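# Flip the toast in the pan with a spatula

## Task

Use the steel turner to flip the toast slice so it rests flat inside the frying pan with its browned side up, then put the turner down on the table clear of both the pan and the hot plate. The hand and arm may never contact the toast, the hot plate's heating surface, or any part of the pan other than its plastic handle; any such contact fails the job immediately. The pan and hot plate are not fixed, and the pan has to finish level and centred on the hot plate.

## Robot and tools

ROBOT. One arm ending in a five-finger right hand with six hand motors, a wrist force/torque sensor in the flange, and a wrist camera. Fixed cameras: cam_head_left and cam_head_right; all three images are 896x504.

FRAMES. Scene frame: origin on the table top under the arm base, +z up, +y to the left when facing along +x. Reported poses (end_effector_position in m, end_effector_quat_wxyz) and velocities (m/s, rad/s) use it. The hand point sits 0.05 m in front of the palm, at the pinch spot between index pad and thumb tip. Its own axes: +z along the straightened fingers (fingertips reach 0.06 to 0.07 m past it), +y out of the palm, +x across the palm toward the little finger. A rigid bracket on the little-finger side of the wrist projects up to 0.10 m across the palm and can collide.

ROW (shared by execute_actions and move). 14 numbers, each in [-1, 1], for the single arm: dx, dy, dz, rx, ry, rz, little, ring, middle, index, thumb_bend, thumb_turn, force_limit, speed. The first six are an offset, not a pose: a displacement and a rotation vector expressed in the Hand target's own axes, measured from the Hand target as it stood when the action or move began; 1.0 equals 0.6 m or 180 degrees. Finger and thumb_bend values: +1 straight/open, -1 fully curled. thumb_turn: +1 beside the palm, -1 swung across in front of it. A pinch is roughly index -0.22, thumb_bend -0.75, thumb_turn -0.57. force_limit maps -1..+1 to about 0..10 N at the fingertip (0..15 N for the two thumb motors); speed maps -1..+1 to nearly stopped..full (full travel in 0.6 s). Every hand number is a command, so resend your previous six finger values plus force_limit and speed to keep the hand unchanged.

execute_actions(actions, cameras). actions is a list of actions; each action is up to 15 rows, one per 1/30 s step, and a short table repeats its final row until 15 steps pass (0.5 s per action). All rows in one action count from that action's starting Hand target, so repeating an offset keeps moving further. An empty list just returns state and images. cameras picks which images come back ([] none, omitted or ["all"] all).

move(target, speed, blend, stop_force, zero, blocking, cameras). target is one row or up to 15 rows differing only in offsets, all measured from the same current Hand target; the path is straight and does not avoid obstacles. speed: m/s, 0.002 to 0.5 (default 0.25), rotation capped at twice that in rad/s; one value or one per target. blend: corner rounding radius in m (default 0). stop_force: 3 to 40 N; ends the path when push against the motion exceeds it; use it only with slow moves toward contact, not on rotations, and omit it when backing off. zero (only with stop_force): true re-zeroes first, false accumulates from the last zero. blocking=false returns early while the move continues (not allowed with stop_force); call wait or stop before sending more. The result's move: line gives the ending (done = within 3 mm and 2 degrees; off_target; moving; held; fault; contact) and limits (paced = clipped, held = steps withheld). Neither done nor off_target tells you whether something is being touched.

wait(seconds 0 to 10); stop() brakes a running move; zoom_image(camera, region=[x0,y0,x1,y1] in image pixels, at most 504x504); show_instructions() shows the reference image; zero_wrist_force() re-zeroes the force sensor; finished_scene(scene) ends the current scene, with scene being its number (1 to 2), and cannot be undone.

CONTROL DETAILS. Each step the commanded pose is clipped to within 100 mm and 16 degrees of the measured hand point; the Hand target line shows the clipped result, and later offsets start from it. The hand often settles short; any next action, even all zeros, keeps pushing. To release a press, command the target back past the hand point. A finger motor starts only when its target changes by 0.01 or more, locks on reaching the target or force_limit, and reads stalled if blocked. For a gentle grip, close at speed -0.9 or slower; to tighten, raise force_limit and send a more closed target; to loosen, send a more open one. For a wrap grasp on a handle 0.035 to 0.08 m thick, turn the thumb in first.

RESULT LINES. hand_measured, hand_stopped_by (moving, target, force, stalled, fault) and hand_load_n list six values in the motor order above; a lost grip shows as hand_load_n near zero. Wrist force and torque are in the hand point's axes, with a third line for the peak since the last report. Joint positions and torques follow the base-to-wrist order. "pose unreachable" means a command was withheld. Calls that ran actions list step positions, HELD marking withheld steps.

AVOID. Never touch the toast, the heating plate, or the pan outside its plastic grip. Do not drop the turner or let anything leave the table. Approach contacts slowly: the arm is stiff, and contact torque at a joint limit (136 N m for the first three joints, 25.4 N m for the wrist joints) or about 150 N of outside force triggers a 10 s fault stop. Avoid overloading fingers, swinging loads fast, holding outstretched poses (MOTOR HOT appears at 70 °C; at 85 °C the brakes lock). Keep the pan level and centred on the hot plate.

Each tool is called after ">>>" as name([rows], argument=value, ...), one row to a line, values as JSON.

Reference images:

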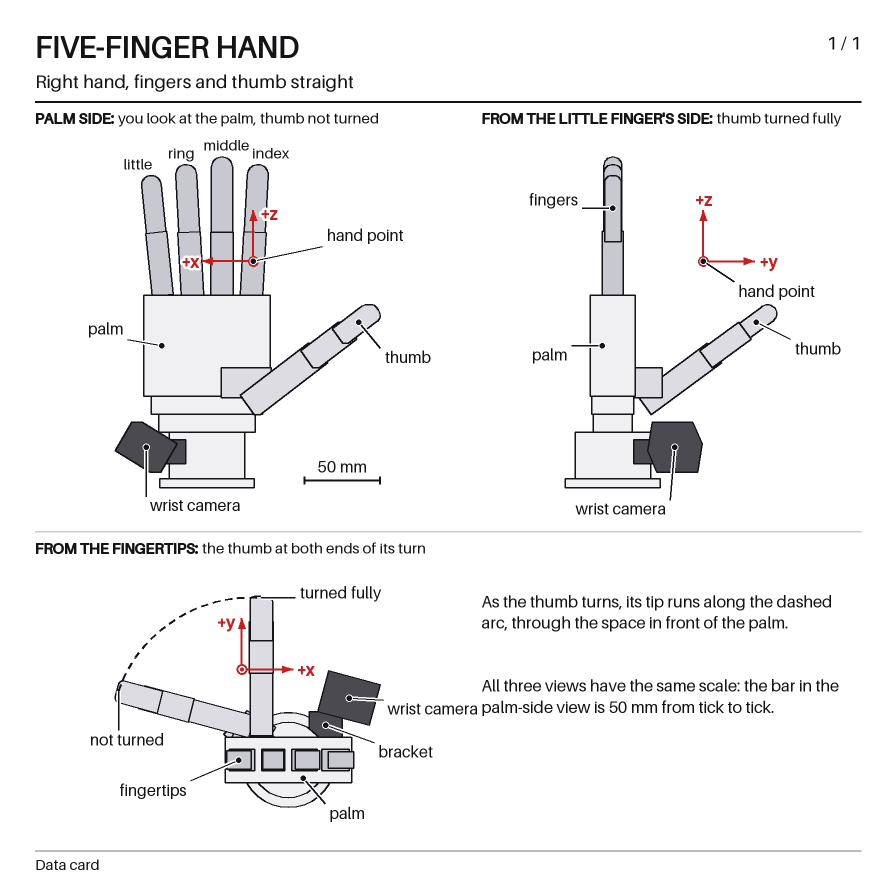

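## Session

>>> execute_actions(actions=[])

Scene clock: 3410.37 s.
end_effector_position=(+0.7461, -0.0824, +0.3563) hand_measured=(-0.062, -0.020, +0.004, +0.020, -0.544, -1.000) hand_load_n=(+0.5, +6.0, +3.5, +3.0, +8.5, -1.0) hand_stopped_by=(force, force, force, force, force, target) hand_force_limit=0.00 hand_speed=-0.85 end_effector_quat_wxyz=(+0.715, -0.373, +0.493, +0.325) end_effector_velocity=(+0.002, +0.001, +0.000) end_effector_angular_velocity=(+0.002, +0.000, -0.001)
Joint positions: [-0.894 -0.661 1.318 -2.531 0.768 0.126]
Joint velocities: [0.003 -0.001 -0.002 0.007 0 -0.004]
Joint torques (N m): [-16.38 -46.42 -25.86 1.13 1.96 -1.97]
Motor temperatures (°C): [22 24 21 33 35 27]
Wrist force (N, zeroed by zero_wrist_force): [5.0 3.3 -1.6]
Wrist torque (N m, zeroed by zero_wrist_force): [0.45 -0.35 0.28]
Wrist force, peak (N, zeroed by zero_wrist_force): [5.0 3.3 -1.6]
Hand target: +0.7462, -0.0822, +0.3563; +0.715, -0.374, +0.493, +0.325
Off the commanded pose: 0.000 m, 0 deg.
camera_calibration:
cam_wrist: T_world_to_cam=[[-0.714293, 0.507115, -0.482307, 0.740481], [-0.69557, -0.438342, 0.569244, 0.280408], [0.0772563, 0.742085, 0.665839, -0.120217], [0, 0, 0, 1]] pos_world=[0.733251, -0.163382, 0.277564]

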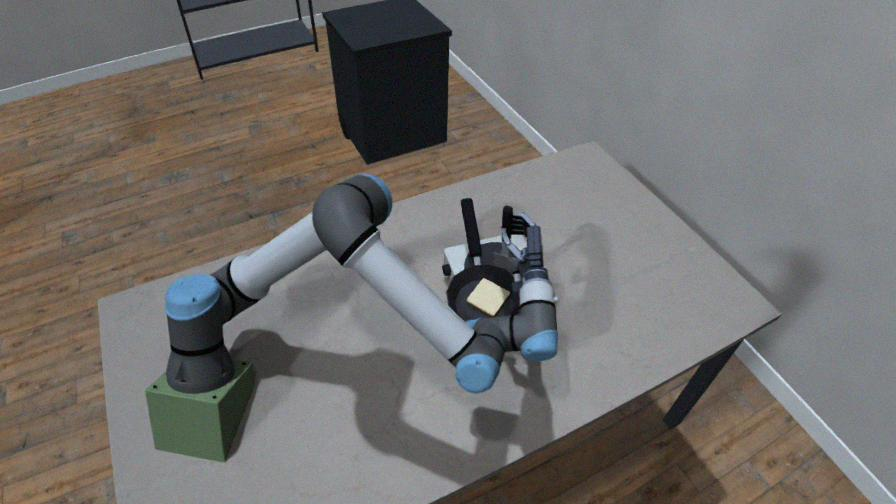

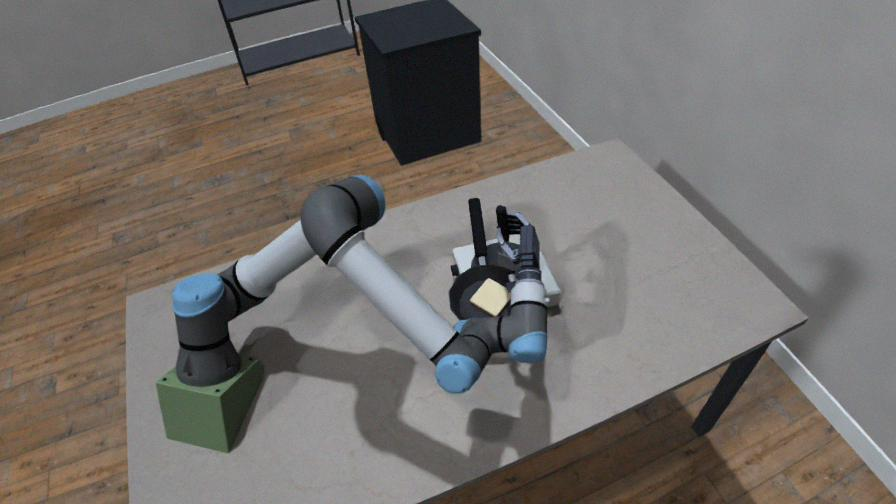

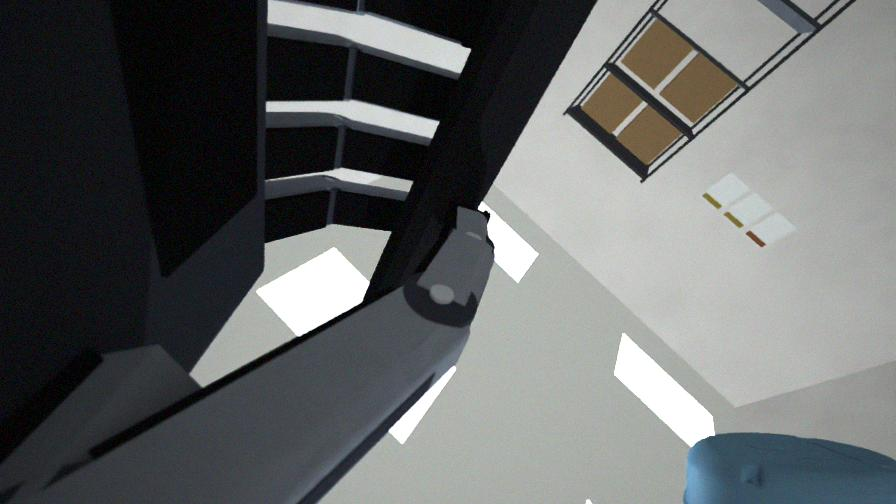

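>>> zoom_image(camera="cam_head_left", region=[400, 180, 600, 400])

>>> zoom_image(camera="cam_head_right", region=[400, 180, 600, 400])

Scaled by 2.291.

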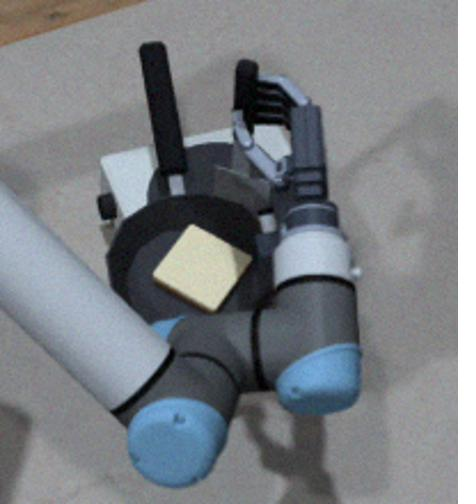

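Scaled by 2.291.

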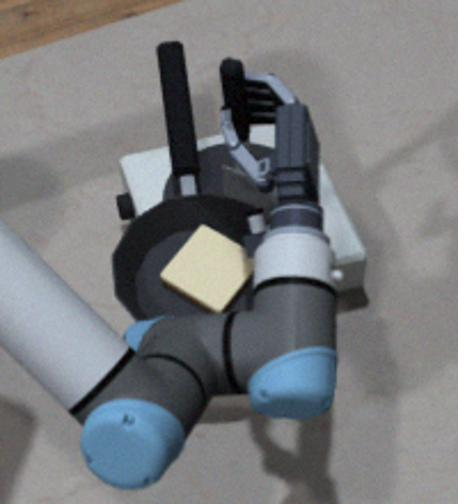

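>>> move([
  [-0.19,-0.043,0.047,0,0,0,-0.6,-0.6,-0.6,-0.6,-1,-1,0,-0.85],
  [-0.114,-0.251,0.163,0,0,0,-0.6,-0.6,-0.6,-0.6,-1,-1,0,-0.85],
], blend=0.03, speed=0.15)

>>> zoom_image(camera="cam_head_left", region=[420, 180, 620, 360])

>>> zoom_image(camera="cam_head_right", region=[420, 180, 620, 360])

Scene clock: 3429.63 s.
end_effector_position=(+0.8962, -0.0817, +0.4763) hand_measured=(-0.084, -0.022, -0.004, +0.014, -0.544, -1.000) hand_load_n=(+3.0, +0.0, +5.5, +7.0, +9.5, +1.5) hand_stopped_by=(force, force, force, force, force, target) hand_force_limit=0.00 hand_speed=-0.85 end_effector_quat_wxyz=(+0.715, -0.374, +0.493, +0.325) end_effector_velocity=(+0.000, +0.001, +0.001) end_effector_angular_velocity=(-0.003, -0.003, +0.001)
Joint positions: [-0.852 -0.468 0.521 -1.884 0.756 0.067]
Joint velocities: [0 0 -0.004 0.001 -0.001 -0.001]
Joint torques (N m): [-36.9 -56.89 -26.68 0.78 1.91 -1.87]
Motor temperatures (°C): [22 24 21 33 35 27]
Wrist force (N, zeroed by zero_wrist_force): [5.3 3.5 -1.8]
Wrist torque (N m, zeroed by zero_wrist_force): [0.39 -0.26 0.33]
Wrist force, peak (N, zeroed by zero_wrist_force): [7.2 3.6 -2.1]
Hand target: +0.8962, -0.0817, +0.4763; +0.715, -0.374, +0.493, +0.325
Off the commanded pose: 0.000 m, 0 deg.
move: done
camera_calibration:
cam_wrist: T_world_to_cam=[[-0.714321, 0.506938, -0.482452, 0.905256], [-0.695567, -0.43843, 0.56918, 0.316859], [0.0770175, 0.742155, 0.665789, -0.21199], [0, 0, 0, 1]] pos_world=[0.883366, -0.162659, 0.397533]

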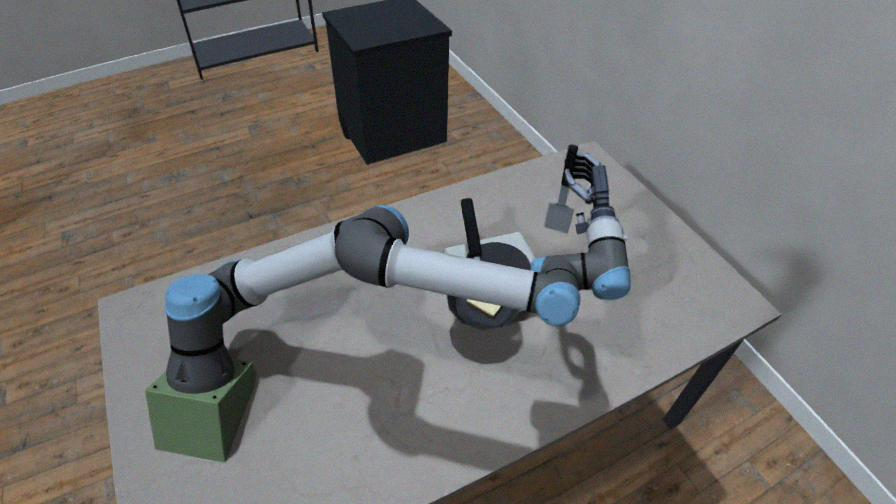

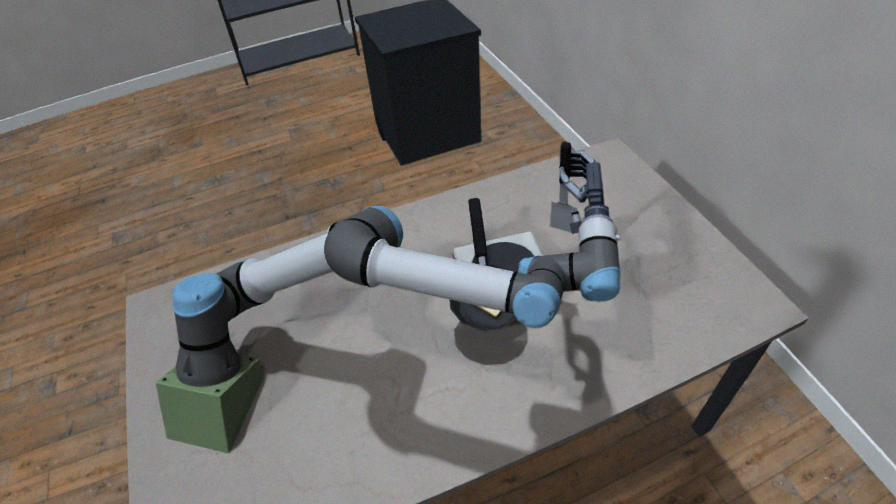

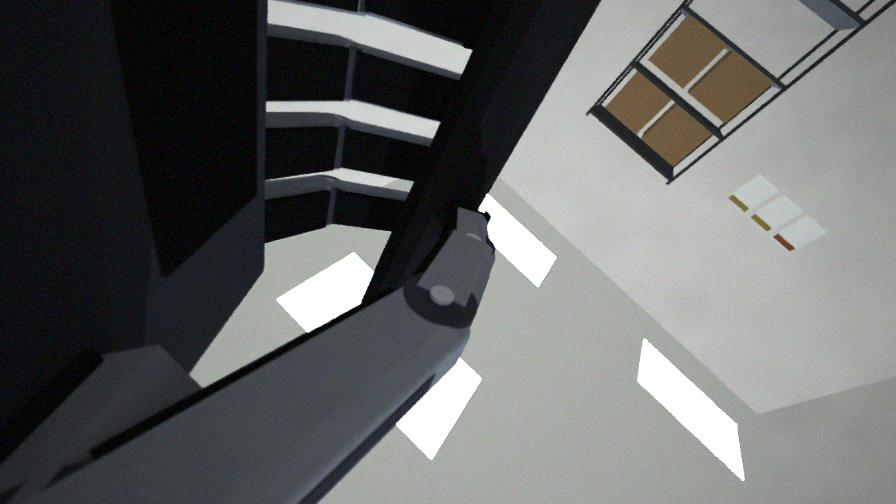

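Scaled by 2.520.

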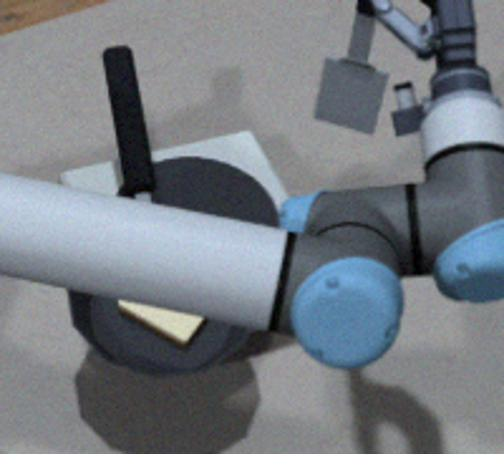

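Scaled by 2.520.

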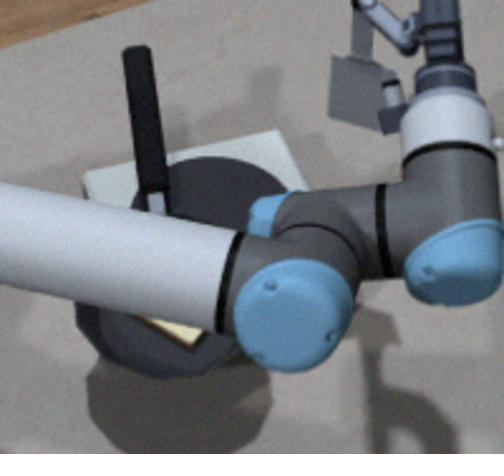

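>>> move(target=[-0.09,0.531,0.473,0,0,0,-0.6,-0.6,-0.6,-0.6,-1,-1,0,-0.85], speed=0.2)

>>> zoom_image(camera="cam_head_left", region=[420, 180, 580, 360])

>>> zoom_image(camera="cam_head_right", region=[420, 180, 580, 360])

Scene clock: 3435.63 s.
end_effector_position=(+0.7456, +0.3179, +0.5262) hand_measured=(-0.084, -0.022, -0.004, +0.014, -0.544, -1.000) hand_load_n=(+2.5, +0.0, +5.5, +7.5, +9.5, +1.0) hand_stopped_by=(force, force, force, force, force, target) hand_force_limit=0.00 hand_speed=-0.85 end_effector_quat_wxyz=(+0.715, -0.373, +0.493, +0.325) end_effector_velocity=(+0.000, -0.001, +0.000) end_effector_angular_velocity=(+0.001, +0.002, -0.001)
Joint positions: [-0.562 -1.398 1.541 -1.655 0.726 -0.362]
Joint velocities: [-0.001 0 0 0.001 0 0.002]
Joint torques (N m): [-7.02 -36.87 -24.41 -0.81 1.78 -0.17]
Motor temperatures (°C): [22 24 21 33 35 27]
Wrist force (N, zeroed by zero_wrist_force): [5.1 3.7 -2.1]
Wrist torque (N m, zeroed by zero_wrist_force): [0.43 -0.27 0.34]
Wrist force, peak (N, zeroed by zero_wrist_force): [5.6 2.3 -3.5]
Hand target: +0.7456, +0.3180, +0.5262; +0.715, -0.373, +0.493, +0.325
Off the commanded pose: 0.000 m, 0 deg.
move: done
camera_calibration:
cam_wrist: T_world_to_cam=[[-0.714148, 0.507155, -0.482479, 0.619044], [-0.695747, -0.438452, 0.568943, 0.35913], [0.0769986, 0.741993, 0.665971, -0.530171], [0, 0, 0, 1]] pos_world=[0.732776, 0.236893, 0.447429]

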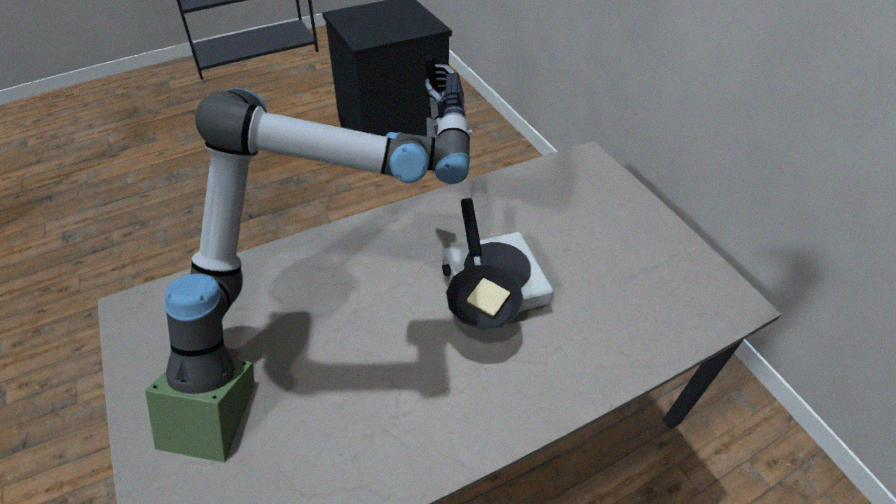

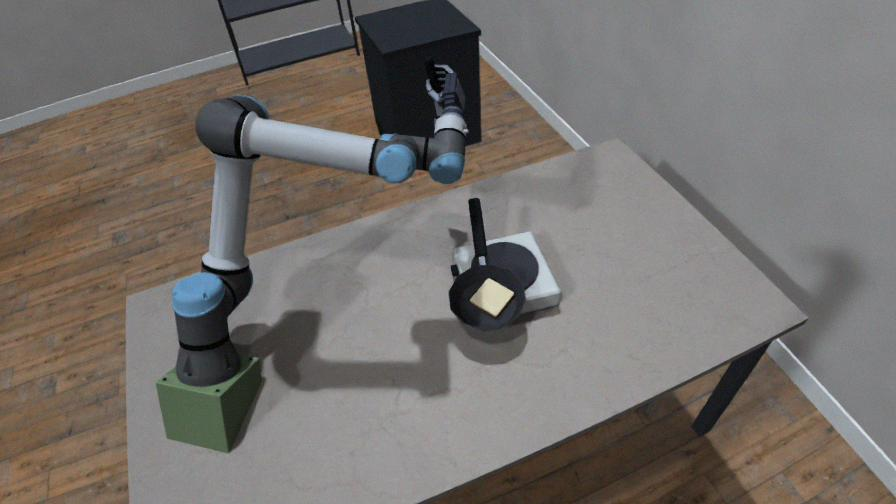

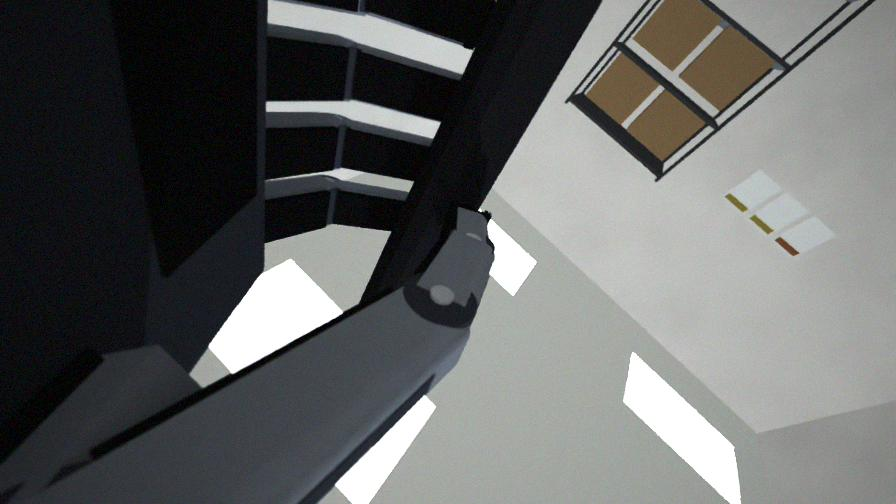

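Scaled by 2.800.

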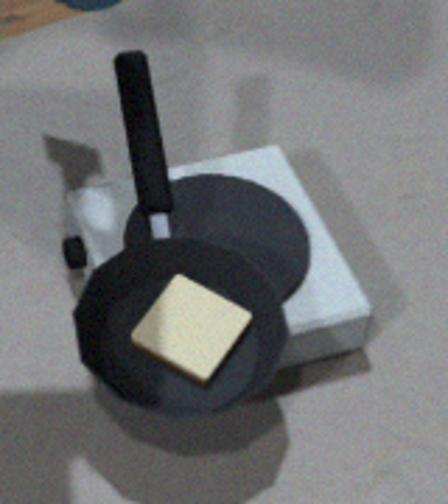

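Scaled by 2.800.

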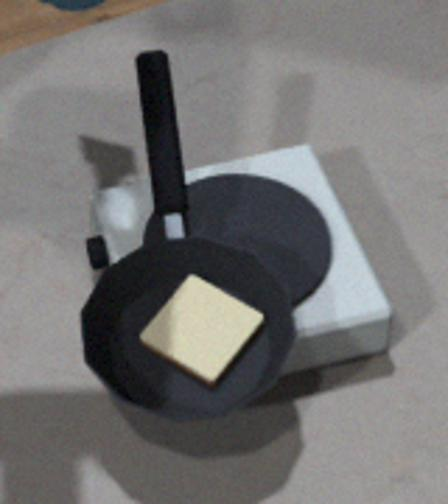

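>>> move(target=[-0.165,-0.214,-1.0,0,0,0,-0.6,-0.6,-0.6,-0.6,-1,-1,0,-0.85], speed=0.25)

>>> zoom_image(camera="cam_head_left", region=[340, 220, 500, 400])

>>> zoom_image(camera="cam_head_right", region=[340, 220, 500, 400])

Scene clock: 3467.57 s.
end_effector_position=(+0.5455, -0.2701, +0.5068) hand_measured=(-0.086, -0.022, -0.004, +0.014, -0.544, -1.000) hand_load_n=(+2.5, +0.5, +5.5, +7.0, +9.5, +1.0) hand_stopped_by=(force, force, force, force, force, target) hand_force_limit=0.00 hand_speed=-0.85 end_effector_quat_wxyz=(+0.715, -0.374, +0.494, +0.325) end_effector_velocity=(+0.000, -0.001, +0.000) end_effector_angular_velocity=(+0.000, +0.000, +0.000)
Joint positions: [-1.315 -0.607 1.277 -2.871 0.962 0.622]
Joint velocities: [-0.001 0.002 -0.002 0 0 0.001]
Joint torques (N m): [-31.5 -35.04 -24.04 -1.07 0.88 -0.86]
Motor temperatures (°C): [22 24 21 33 35 27]
Wrist force (N, zeroed by zero_wrist_force): [4.7 2.9 -1.6]
Wrist torque (N m, zeroed by zero_wrist_force): [0.28 -0.24 0.30]
Wrist force, peak (N, zeroed by zero_wrist_force): [5.1 4.1 -2.1]
Hand target: +0.5454, -0.2702, +0.5068; +0.715, -0.374, +0.494, +0.325
Off the commanded pose: 0.000 m, 0 deg.
move: done
camera_calibration:
cam_wrist: T_world_to_cam=[[-0.714379, 0.50697, -0.482332, 0.764989], [-0.695465, -0.438146, 0.569523, -0.0272715], [0.0773988, 0.7423, 0.665582, -0.0654836], [0, 0, 0, 1]] pos_world=[0.532594, -0.351166, 0.428095]

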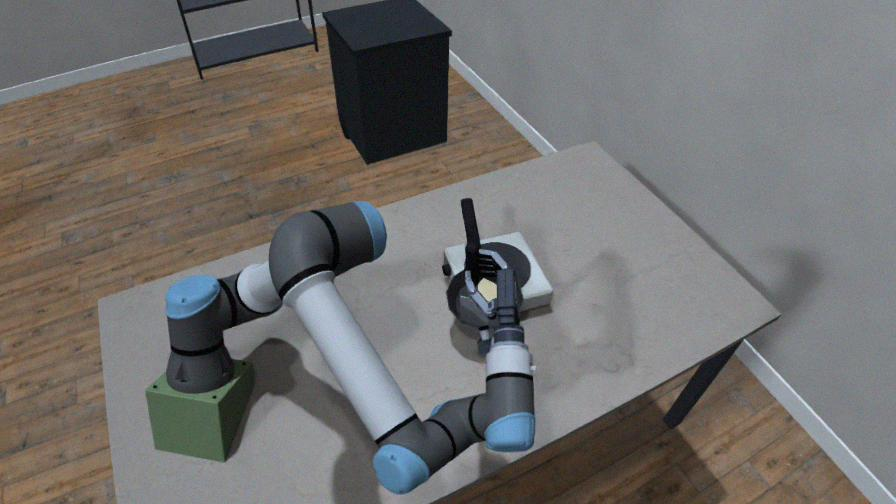

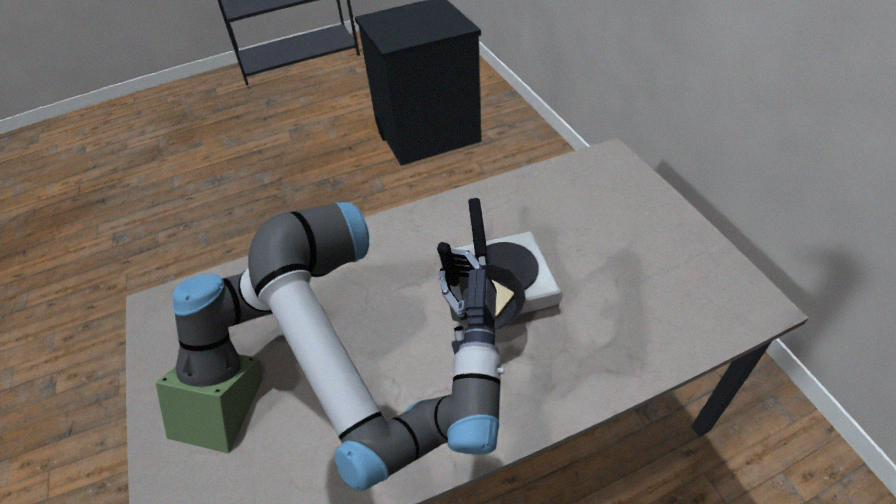

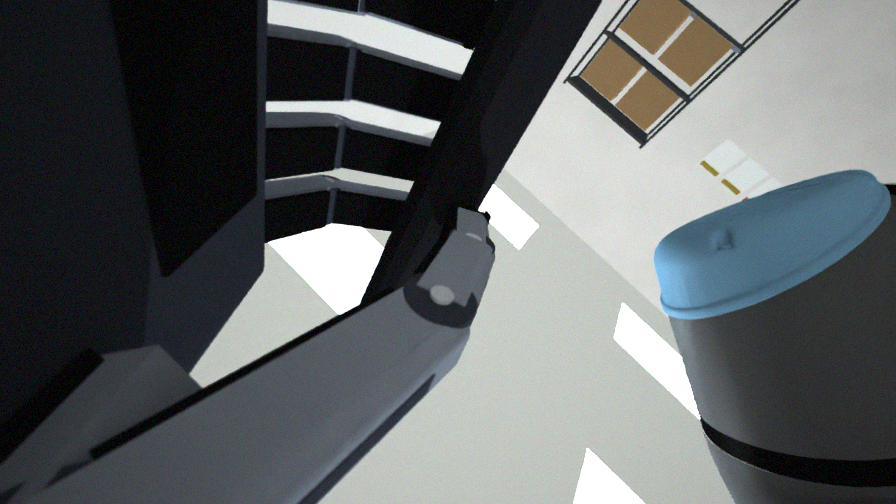

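Scaled by 2.800.

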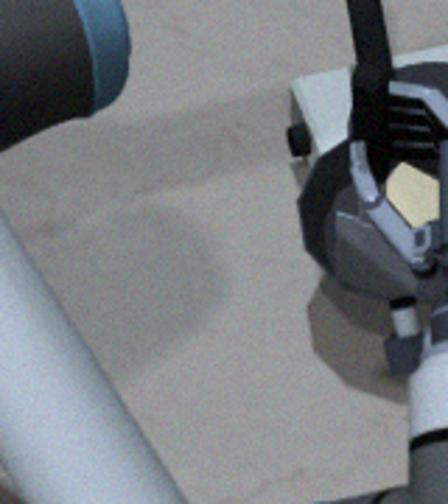

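Scaled by 2.800.

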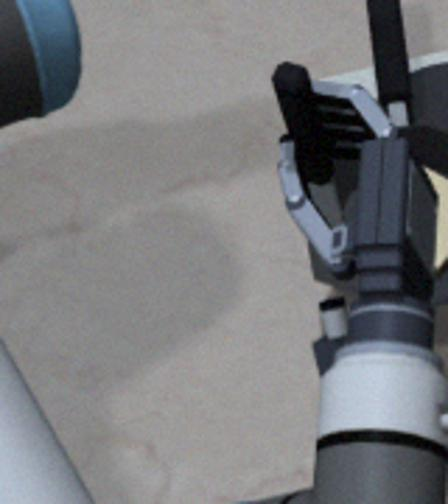

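>>> move(target=[0.246,-0.022,0.356,0,0,0,-0.6,-0.6,-0.6,-0.6,-1,-1,0,-0.85], speed=0.2)

>>> zoom_image(camera="cam_head_left", region=[440, 200, 540, 320])

>>> zoom_image(camera="cam_head_right", region=[440, 200, 540, 320])

Scene clock: 3478.80 s.
end_effector_position=(+0.6997, -0.0800, +0.4197) hand_measured=(-0.086, -0.022, -0.004, +0.014, -0.544, -1.000) hand_load_n=(+3.0, +0.0, +5.5, +7.0, +9.5, +1.0) hand_stopped_by=(force, force, force, force, force, target) hand_force_limit=0.00 hand_speed=-0.85 end_effector_quat_wxyz=(+0.715, -0.374, +0.493, +0.325) end_effector_velocity=(+0.000, +0.000, -0.001) end_effector_angular_velocity=(+0.000, -0.002, +0.000)
Joint positions: [-0.974 -0.787 1.453 -2.616 0.794 0.233]
Joint velocities: [0.001 0.001 0.001 -0.001 0 -0.003]
Joint torques (N m): [-16.79 -31.71 -12.35 -0.17 2.45 -1.14]
Motor temperatures (°C): [22 24 21 33 35 27]
Wrist force (N, zeroed by zero_wrist_force): [4.5 3.0 -2.2]
Wrist torque (N m, zeroed by zero_wrist_force): [0.36 -0.19 0.30]
Wrist force, peak (N, zeroed by zero_wrist_force): [5.9 3.5 -0.4]
Hand target: +0.6998, -0.0800, +0.4196; +0.715, -0.374, +0.493, +0.325
Off the commanded pose: 0.000 m, 0 deg.
move: done
camera_calibration:
cam_wrist: T_world_to_cam=[[-0.71429, 0.506787, -0.482656, 0.736818], [-0.695603, -0.438244, 0.569279, 0.213088], [0.076982, 0.742367, 0.665556, -0.160258], [0, 0, 0, 1]] pos_world=[0.686863, -0.161055, 0.340984]

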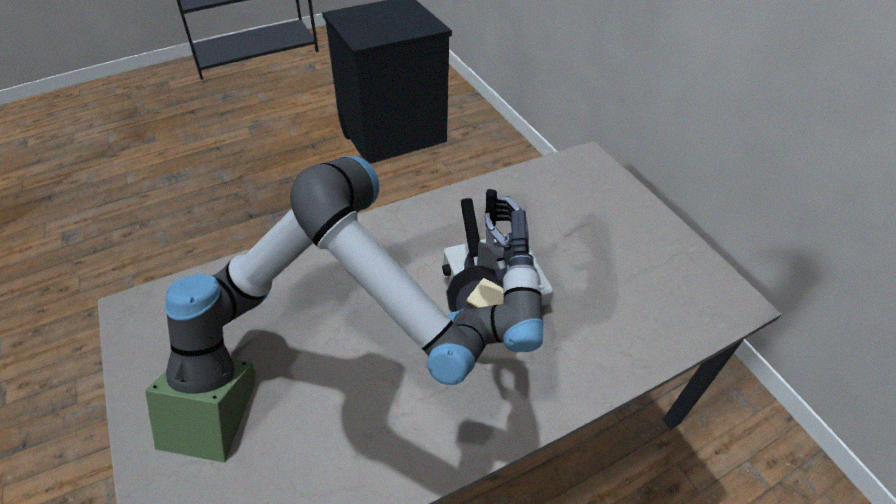

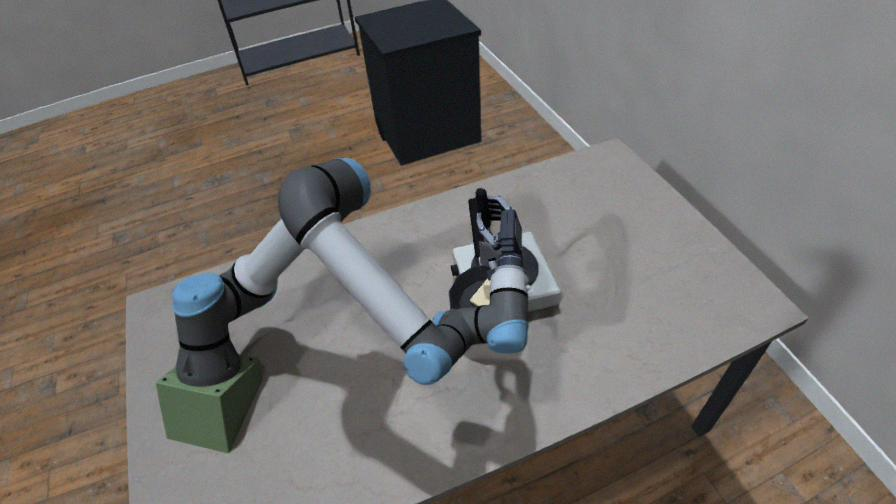

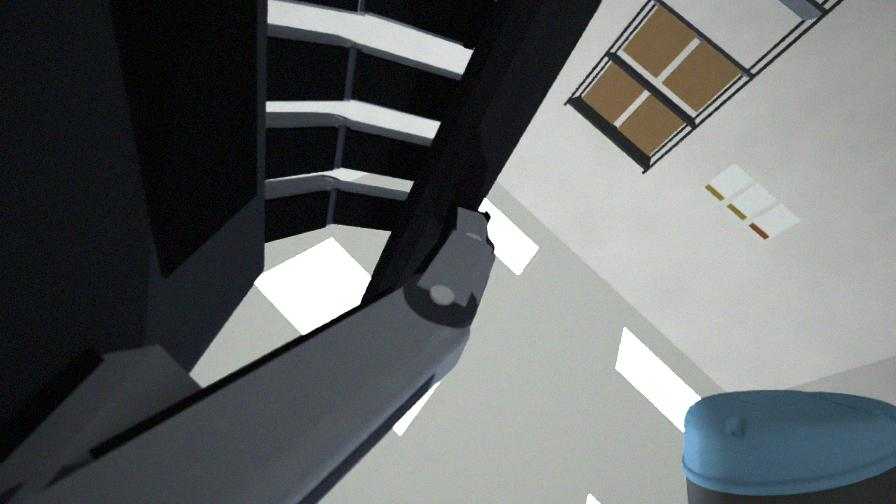

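Scaled by 4.200.

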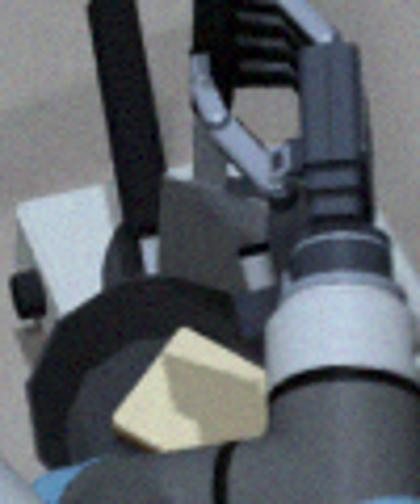

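Scaled by 4.200.

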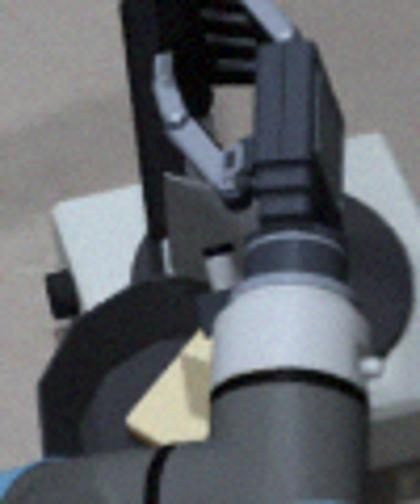

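>>> move([
  [-0.0065,0.0147,-0.3825,0,0,0,-0.6,-0.6,-0.6,-0.6,-1,-1,0,-0.85],
], speed=0.2, cameras=["cam_head_left"])

Scene clock: 3506.73 s.
end_effector_position=(+0.5851, -0.2722, +0.3677) hand_measured=(-0.086, -0.022, -0.004, +0.014, -0.544, -1.000) hand_load_n=(+2.5, +0.0, +5.5, +7.0, +9.5, +1.0) hand_stopped_by=(force, force, force, force, force, target) hand_force_limit=0.00 hand_speed=-0.85 end_effector_quat_wxyz=(+0.715, -0.374, +0.494, +0.325) end_effector_velocity=(+0.000, +0.000, -0.001) end_effector_angular_velocity=(+0.002, +0.002, +0.000)
Joint positions: [-1.194 -0.427 1.237 -2.936 0.894 0.496]
Joint velocities: [0.001 0.001 0 0.001 0 0.001]
Joint torques (N m): [-31.97 -43.29 -22.76 1.17 0.57 -0.85]
Motor temperatures (°C): [22 24 21 33 35 27]
Wrist force (N, zeroed by zero_wrist_force): [4.9 3.2 -1.6]
Wrist torque (N m, zeroed by zero_wrist_force): [0.35 -0.21 0.28]
Wrist force, peak (N, zeroed by zero_wrist_force): [4.8 3.5 -3.7]
Hand target: +0.5850, -0.2723, +0.3677; +0.715, -0.374, +0.494, +0.325
Off the commanded pose: 0.000 m, 0 deg.
move: done
Images, in order (width x height): cam_head_left 896x504.

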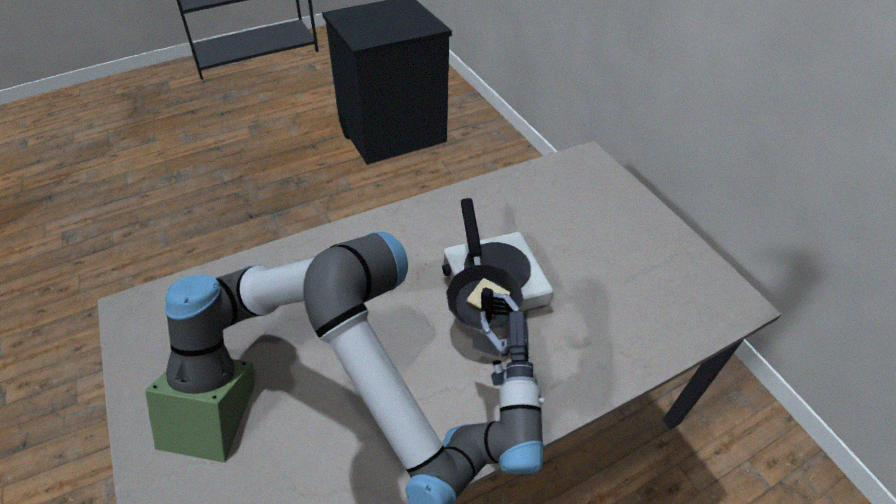

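>>> zoom_image(camera="cam_head_left", region=[430, 260, 540, 390])

Scaled by 3.877.

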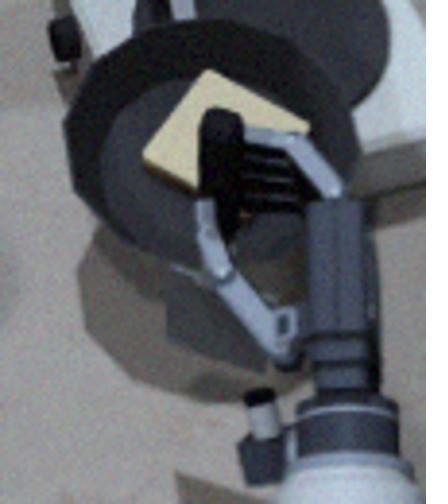

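>>> move(target=[0.158,0.0355,-0.0393,0,0,0,-0.6,-0.6,-0.6,-0.6,-1,-1,0,-0.85], speed=0.03, stop_force=3, cameras=["cam_head_left","cam_head_right"])

>>> zoom_image(camera="cam_head_left", region=[430, 260, 540, 390])

Scene clock: 3519.03 s.
end_effector_position=(+0.5849, -0.2725, +0.2722) hand_measured=(-0.086, -0.022, -0.004, +0.014, -0.544, -1.000) hand_load_n=(+3.0, +0.5, +5.5, +6.0, +9.0, +4.0) hand_stopped_by=(force, force, force, force, force, target) hand_force_limit=0.00 hand_speed=-0.85 end_effector_quat_wxyz=(+0.715, -0.374, +0.493, +0.325) end_effector_velocity=(+0.000, +0.000, +0.000) end_effector_angular_velocity=(-0.001, +0.000, +0.002)
Joint positions: [-1.138 -0.294 1.214 -3.006 0.866 0.434]
Joint velocities: [0 0 -0.001 -0.001 0 0.001]
Joint torques (N m): [-34.32 -64.1 -9.73 1.59 3.32 2.35]
Motor temperatures (°C): [22 24 21 33 35 27]
Wrist force (N, zeroed by zero_wrist_force): [4.7 4.4 -1.9]
Wrist torque (N m, zeroed by zero_wrist_force): [0.50 -0.25 0.32]
Wrist force, peak (N, zeroed by zero_wrist_force): [-8.5 3.0 -1.2]
Hand target: +0.5849, -0.2725, +0.2722; +0.715, -0.374, +0.493, +0.325
Off the commanded pose: 0.005 m, 0 deg.
move: contact
Images, in order (width x height): cam_head_left 896x504, cam_head_right 896x504.

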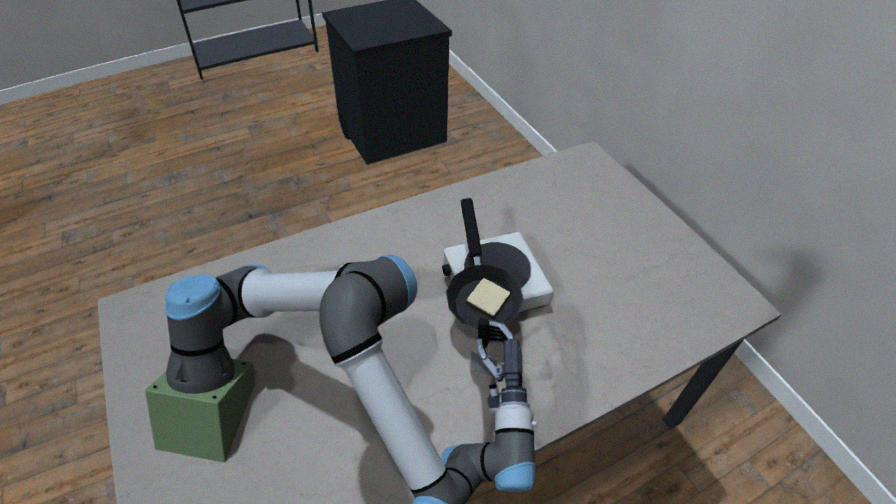

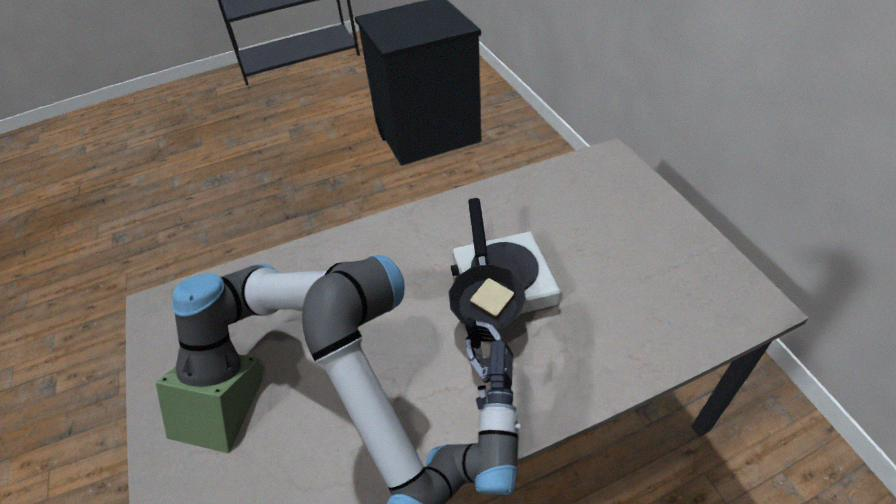

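Scaled by 3.877.

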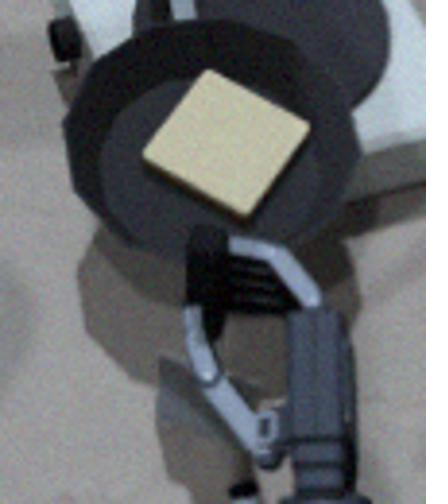

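>>> move(target=[-0.123,-0.0277,0.0307,0,0,0,-0.6,-0.6,-0.6,-0.6,-1,-1,0,-0.85], speed=0.1, cameras=[])

>>> move(target=[0.0323,-0.0225,0.109,0,0,0,-0.6,-0.6,-0.6,-0.6,-1,-1,0,-0.85], speed=0.04, stop_force=12)

>>> zoom_image(camera="cam_head_left", region=[430, 200, 570, 350])

Scene clock: 3524.43 s.
end_effector_position=(+0.5850, -0.2723, +0.3502) hand_measured=(-0.086, -0.022, -0.004, +0.014, -0.544, -1.000) hand_load_n=(+3.0, +0.5, +5.5, +6.0, +9.0, +4.0) hand_stopped_by=(force, force, force, force, force, target) hand_force_limit=0.00 hand_speed=-0.85 end_effector_quat_wxyz=(+0.715, -0.373, +0.494, +0.325) end_effector_velocity=(+0.000, +0.001, -0.003) end_effector_angular_velocity=(-0.005, -0.003, +0.001)
Joint positions: [-1.184 -0.404 1.237 -2.951 0.889 0.485]
Joint velocities: [0.002 0.002 -0.001 -0.005 -0.002 -0.004]
Joint torques (N m): [-18.57 -37.92 -22.34 -2.78 0.39 -1.9]
Motor temperatures (°C): [22 24 21 33 35 27]
Wrist force (N, zeroed by zero_wrist_force): [4.7 4.2 -1.8]
Wrist torque (N m, zeroed by zero_wrist_force): [0.53 -0.18 0.30]
Wrist force, peak (N, zeroed by zero_wrist_force): [6.1 4.7 -2.3]
Hand target: +0.5851, -0.2723, +0.3501; +0.715, -0.374, +0.494, +0.325
Off the commanded pose: 0.000 m, 0 deg.
move: done
No camera images: "cameras" was empty.

Scene clock: 3527.20 s.
end_effector_position=(+0.6324, -0.2213, +0.3499) hand_measured=(-0.086, -0.022, -0.004, +0.014, -0.544, -1.000) hand_load_n=(+0.0, +0.0, +3.0, +13.5, +7.5, +10.5) hand_stopped_by=(force, force, force, force, force, target) hand_force_limit=0.00 hand_speed=-0.85 end_effector_quat_wxyz=(+0.715, -0.374, +0.493, +0.325) end_effector_velocity=(+0.000, +0.000, +0.000) end_effector_angular_velocity=(+0.000, +0.000, +0.000)
Joint positions: [-1.102 -0.482 1.286 -2.863 0.848 0.392]
Joint velocities: [0 0 0 0 0 0]
Joint torques (N m): [-32.85 -37.37 -22.77 -2.71 3.43 2.3]
Motor temperatures (°C): [22 24 21 33 35 27]
Wrist force (N, zeroed by zero_wrist_force): [3.6 3.8 -3.7]
Wrist torque (N m, zeroed by zero_wrist_force): [0.32 0.24 0.38]
Wrist force, peak (N, zeroed by zero_wrist_force): [4.8 4.5 -2.2]
Hand target: +0.6324, -0.2213, +0.3499; +0.715, -0.374, +0.493, +0.325
Off the commanded pose: 0.000 m, 0 deg.
move: done
camera_calibration:
cam_wrist: T_world_to_cam=[[-0.714305, 0.506964, -0.482447, 0.726679], [-0.695558, -0.438191, 0.569376, 0.14406], [0.077249, 0.742278, 0.665625, -0.00393671], [0, 0, 0, 1]] pos_world=[0.619577, -0.302352, 0.27118]

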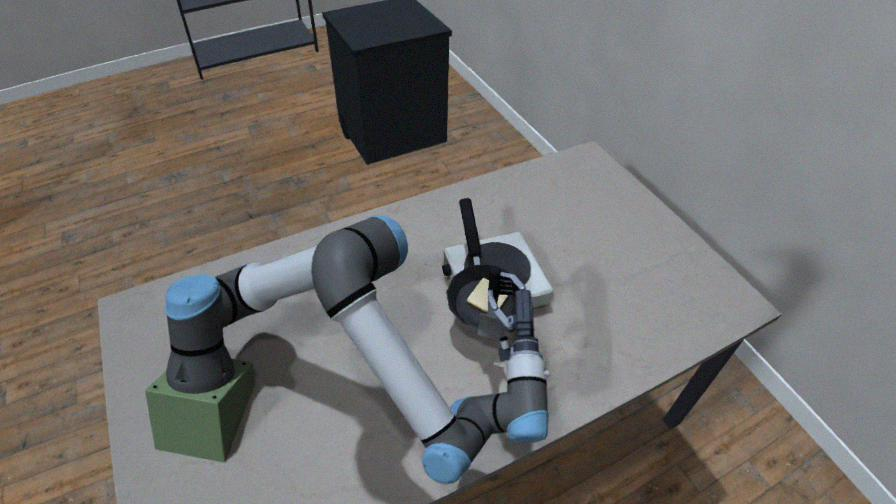

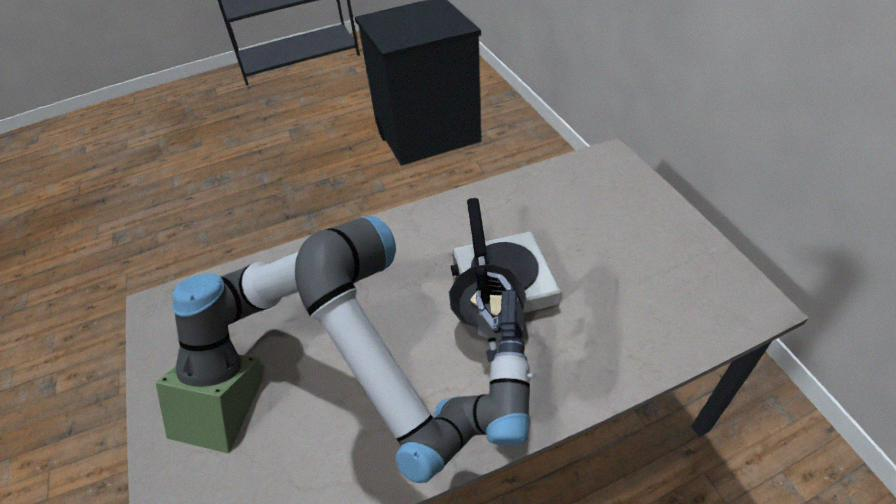

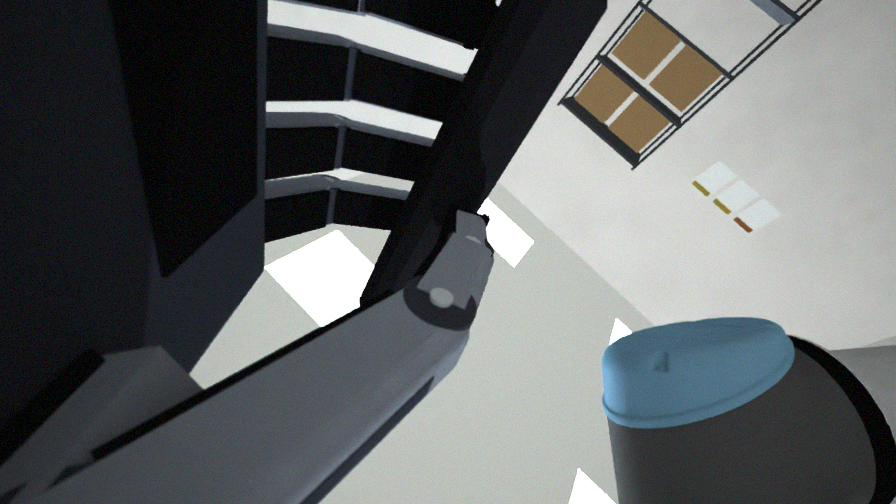

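Scaled by 3.360.

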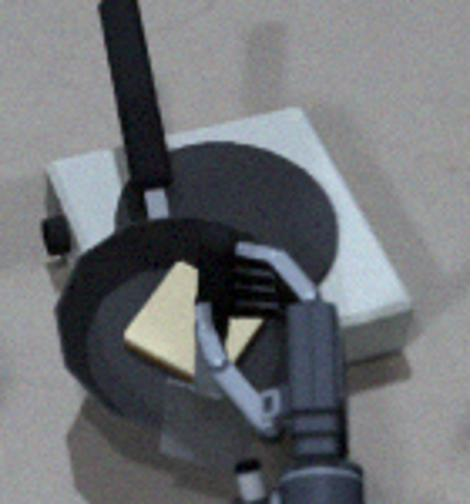

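>>> move(target=[0.0092,-0.0064,0.0311,0,0,0,-0.6,-0.6,-0.6,-0.6,-1,-1,0,-0.85], speed=0.03, cameras=["cam_head_left"])

>>> zoom_image(camera="cam_head_left", region=[430, 200, 570, 350])

Scene clock: 3531.43 s.
end_effector_position=(+0.6461, -0.2067, +0.3499) hand_measured=(-0.086, -0.022, -0.004, +0.016, -0.544, -1.000) hand_load_n=(+0.0, +0.0, +2.5, +15.0, +7.5, +12.5) hand_stopped_by=(force, force, force, force, force, target) hand_force_limit=0.00 hand_speed=-0.85 end_effector_quat_wxyz=(+0.715, -0.374, +0.493, +0.325) end_effector_velocity=(-0.001, -0.001, +0.000) end_effector_angular_velocity=(-0.001, +0.001, +0.000)
Joint positions: [-1.079 -0.502 1.295 -2.832 0.837 0.364]
Joint velocities: [-0.002 0.001 0 -0.003 0 0.003]
Joint torques (N m): [-32.05 -41.01 -18.02 -2.75 2.79 1.76]
Motor temperatures (°C): [22 24 21 33 35 27]
Wrist force (N, zeroed by zero_wrist_force): [3.4 4.2 -4.2]
Wrist torque (N m, zeroed by zero_wrist_force): [0.37 0.28 0.41]
Wrist force, peak (N, zeroed by zero_wrist_force): [3.9 4.1 -4.2]
Hand target: +0.6459, -0.2068, +0.3499; +0.715, -0.374, +0.493, +0.325
Off the commanded pose: 0.000 m, 0 deg.
move: done
Images, in order (width x height): cam_head_left 896x504.

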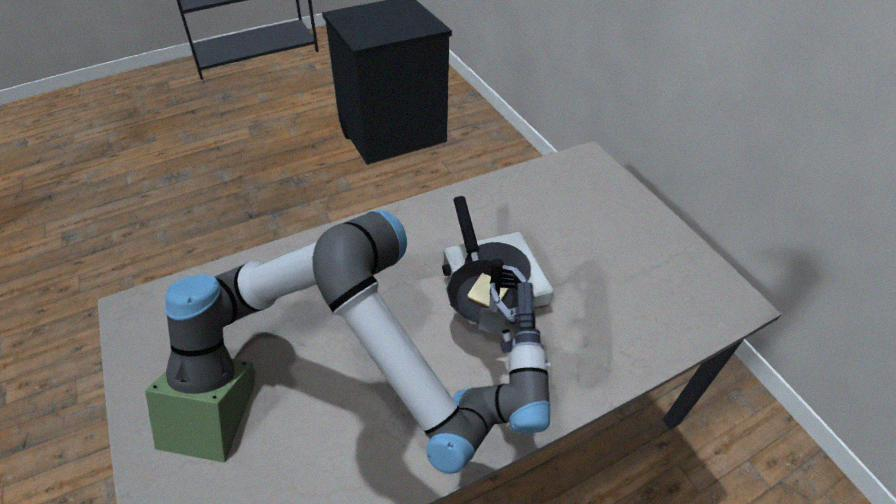

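Scaled by 3.360.

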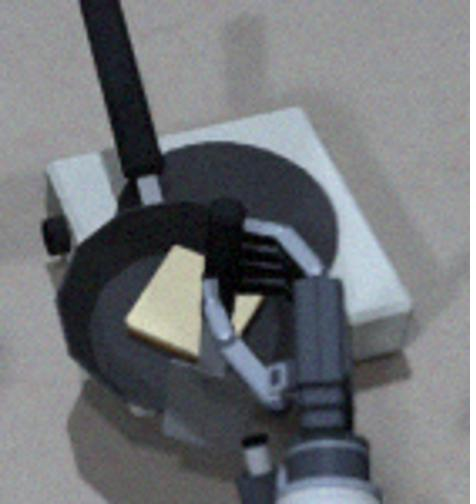

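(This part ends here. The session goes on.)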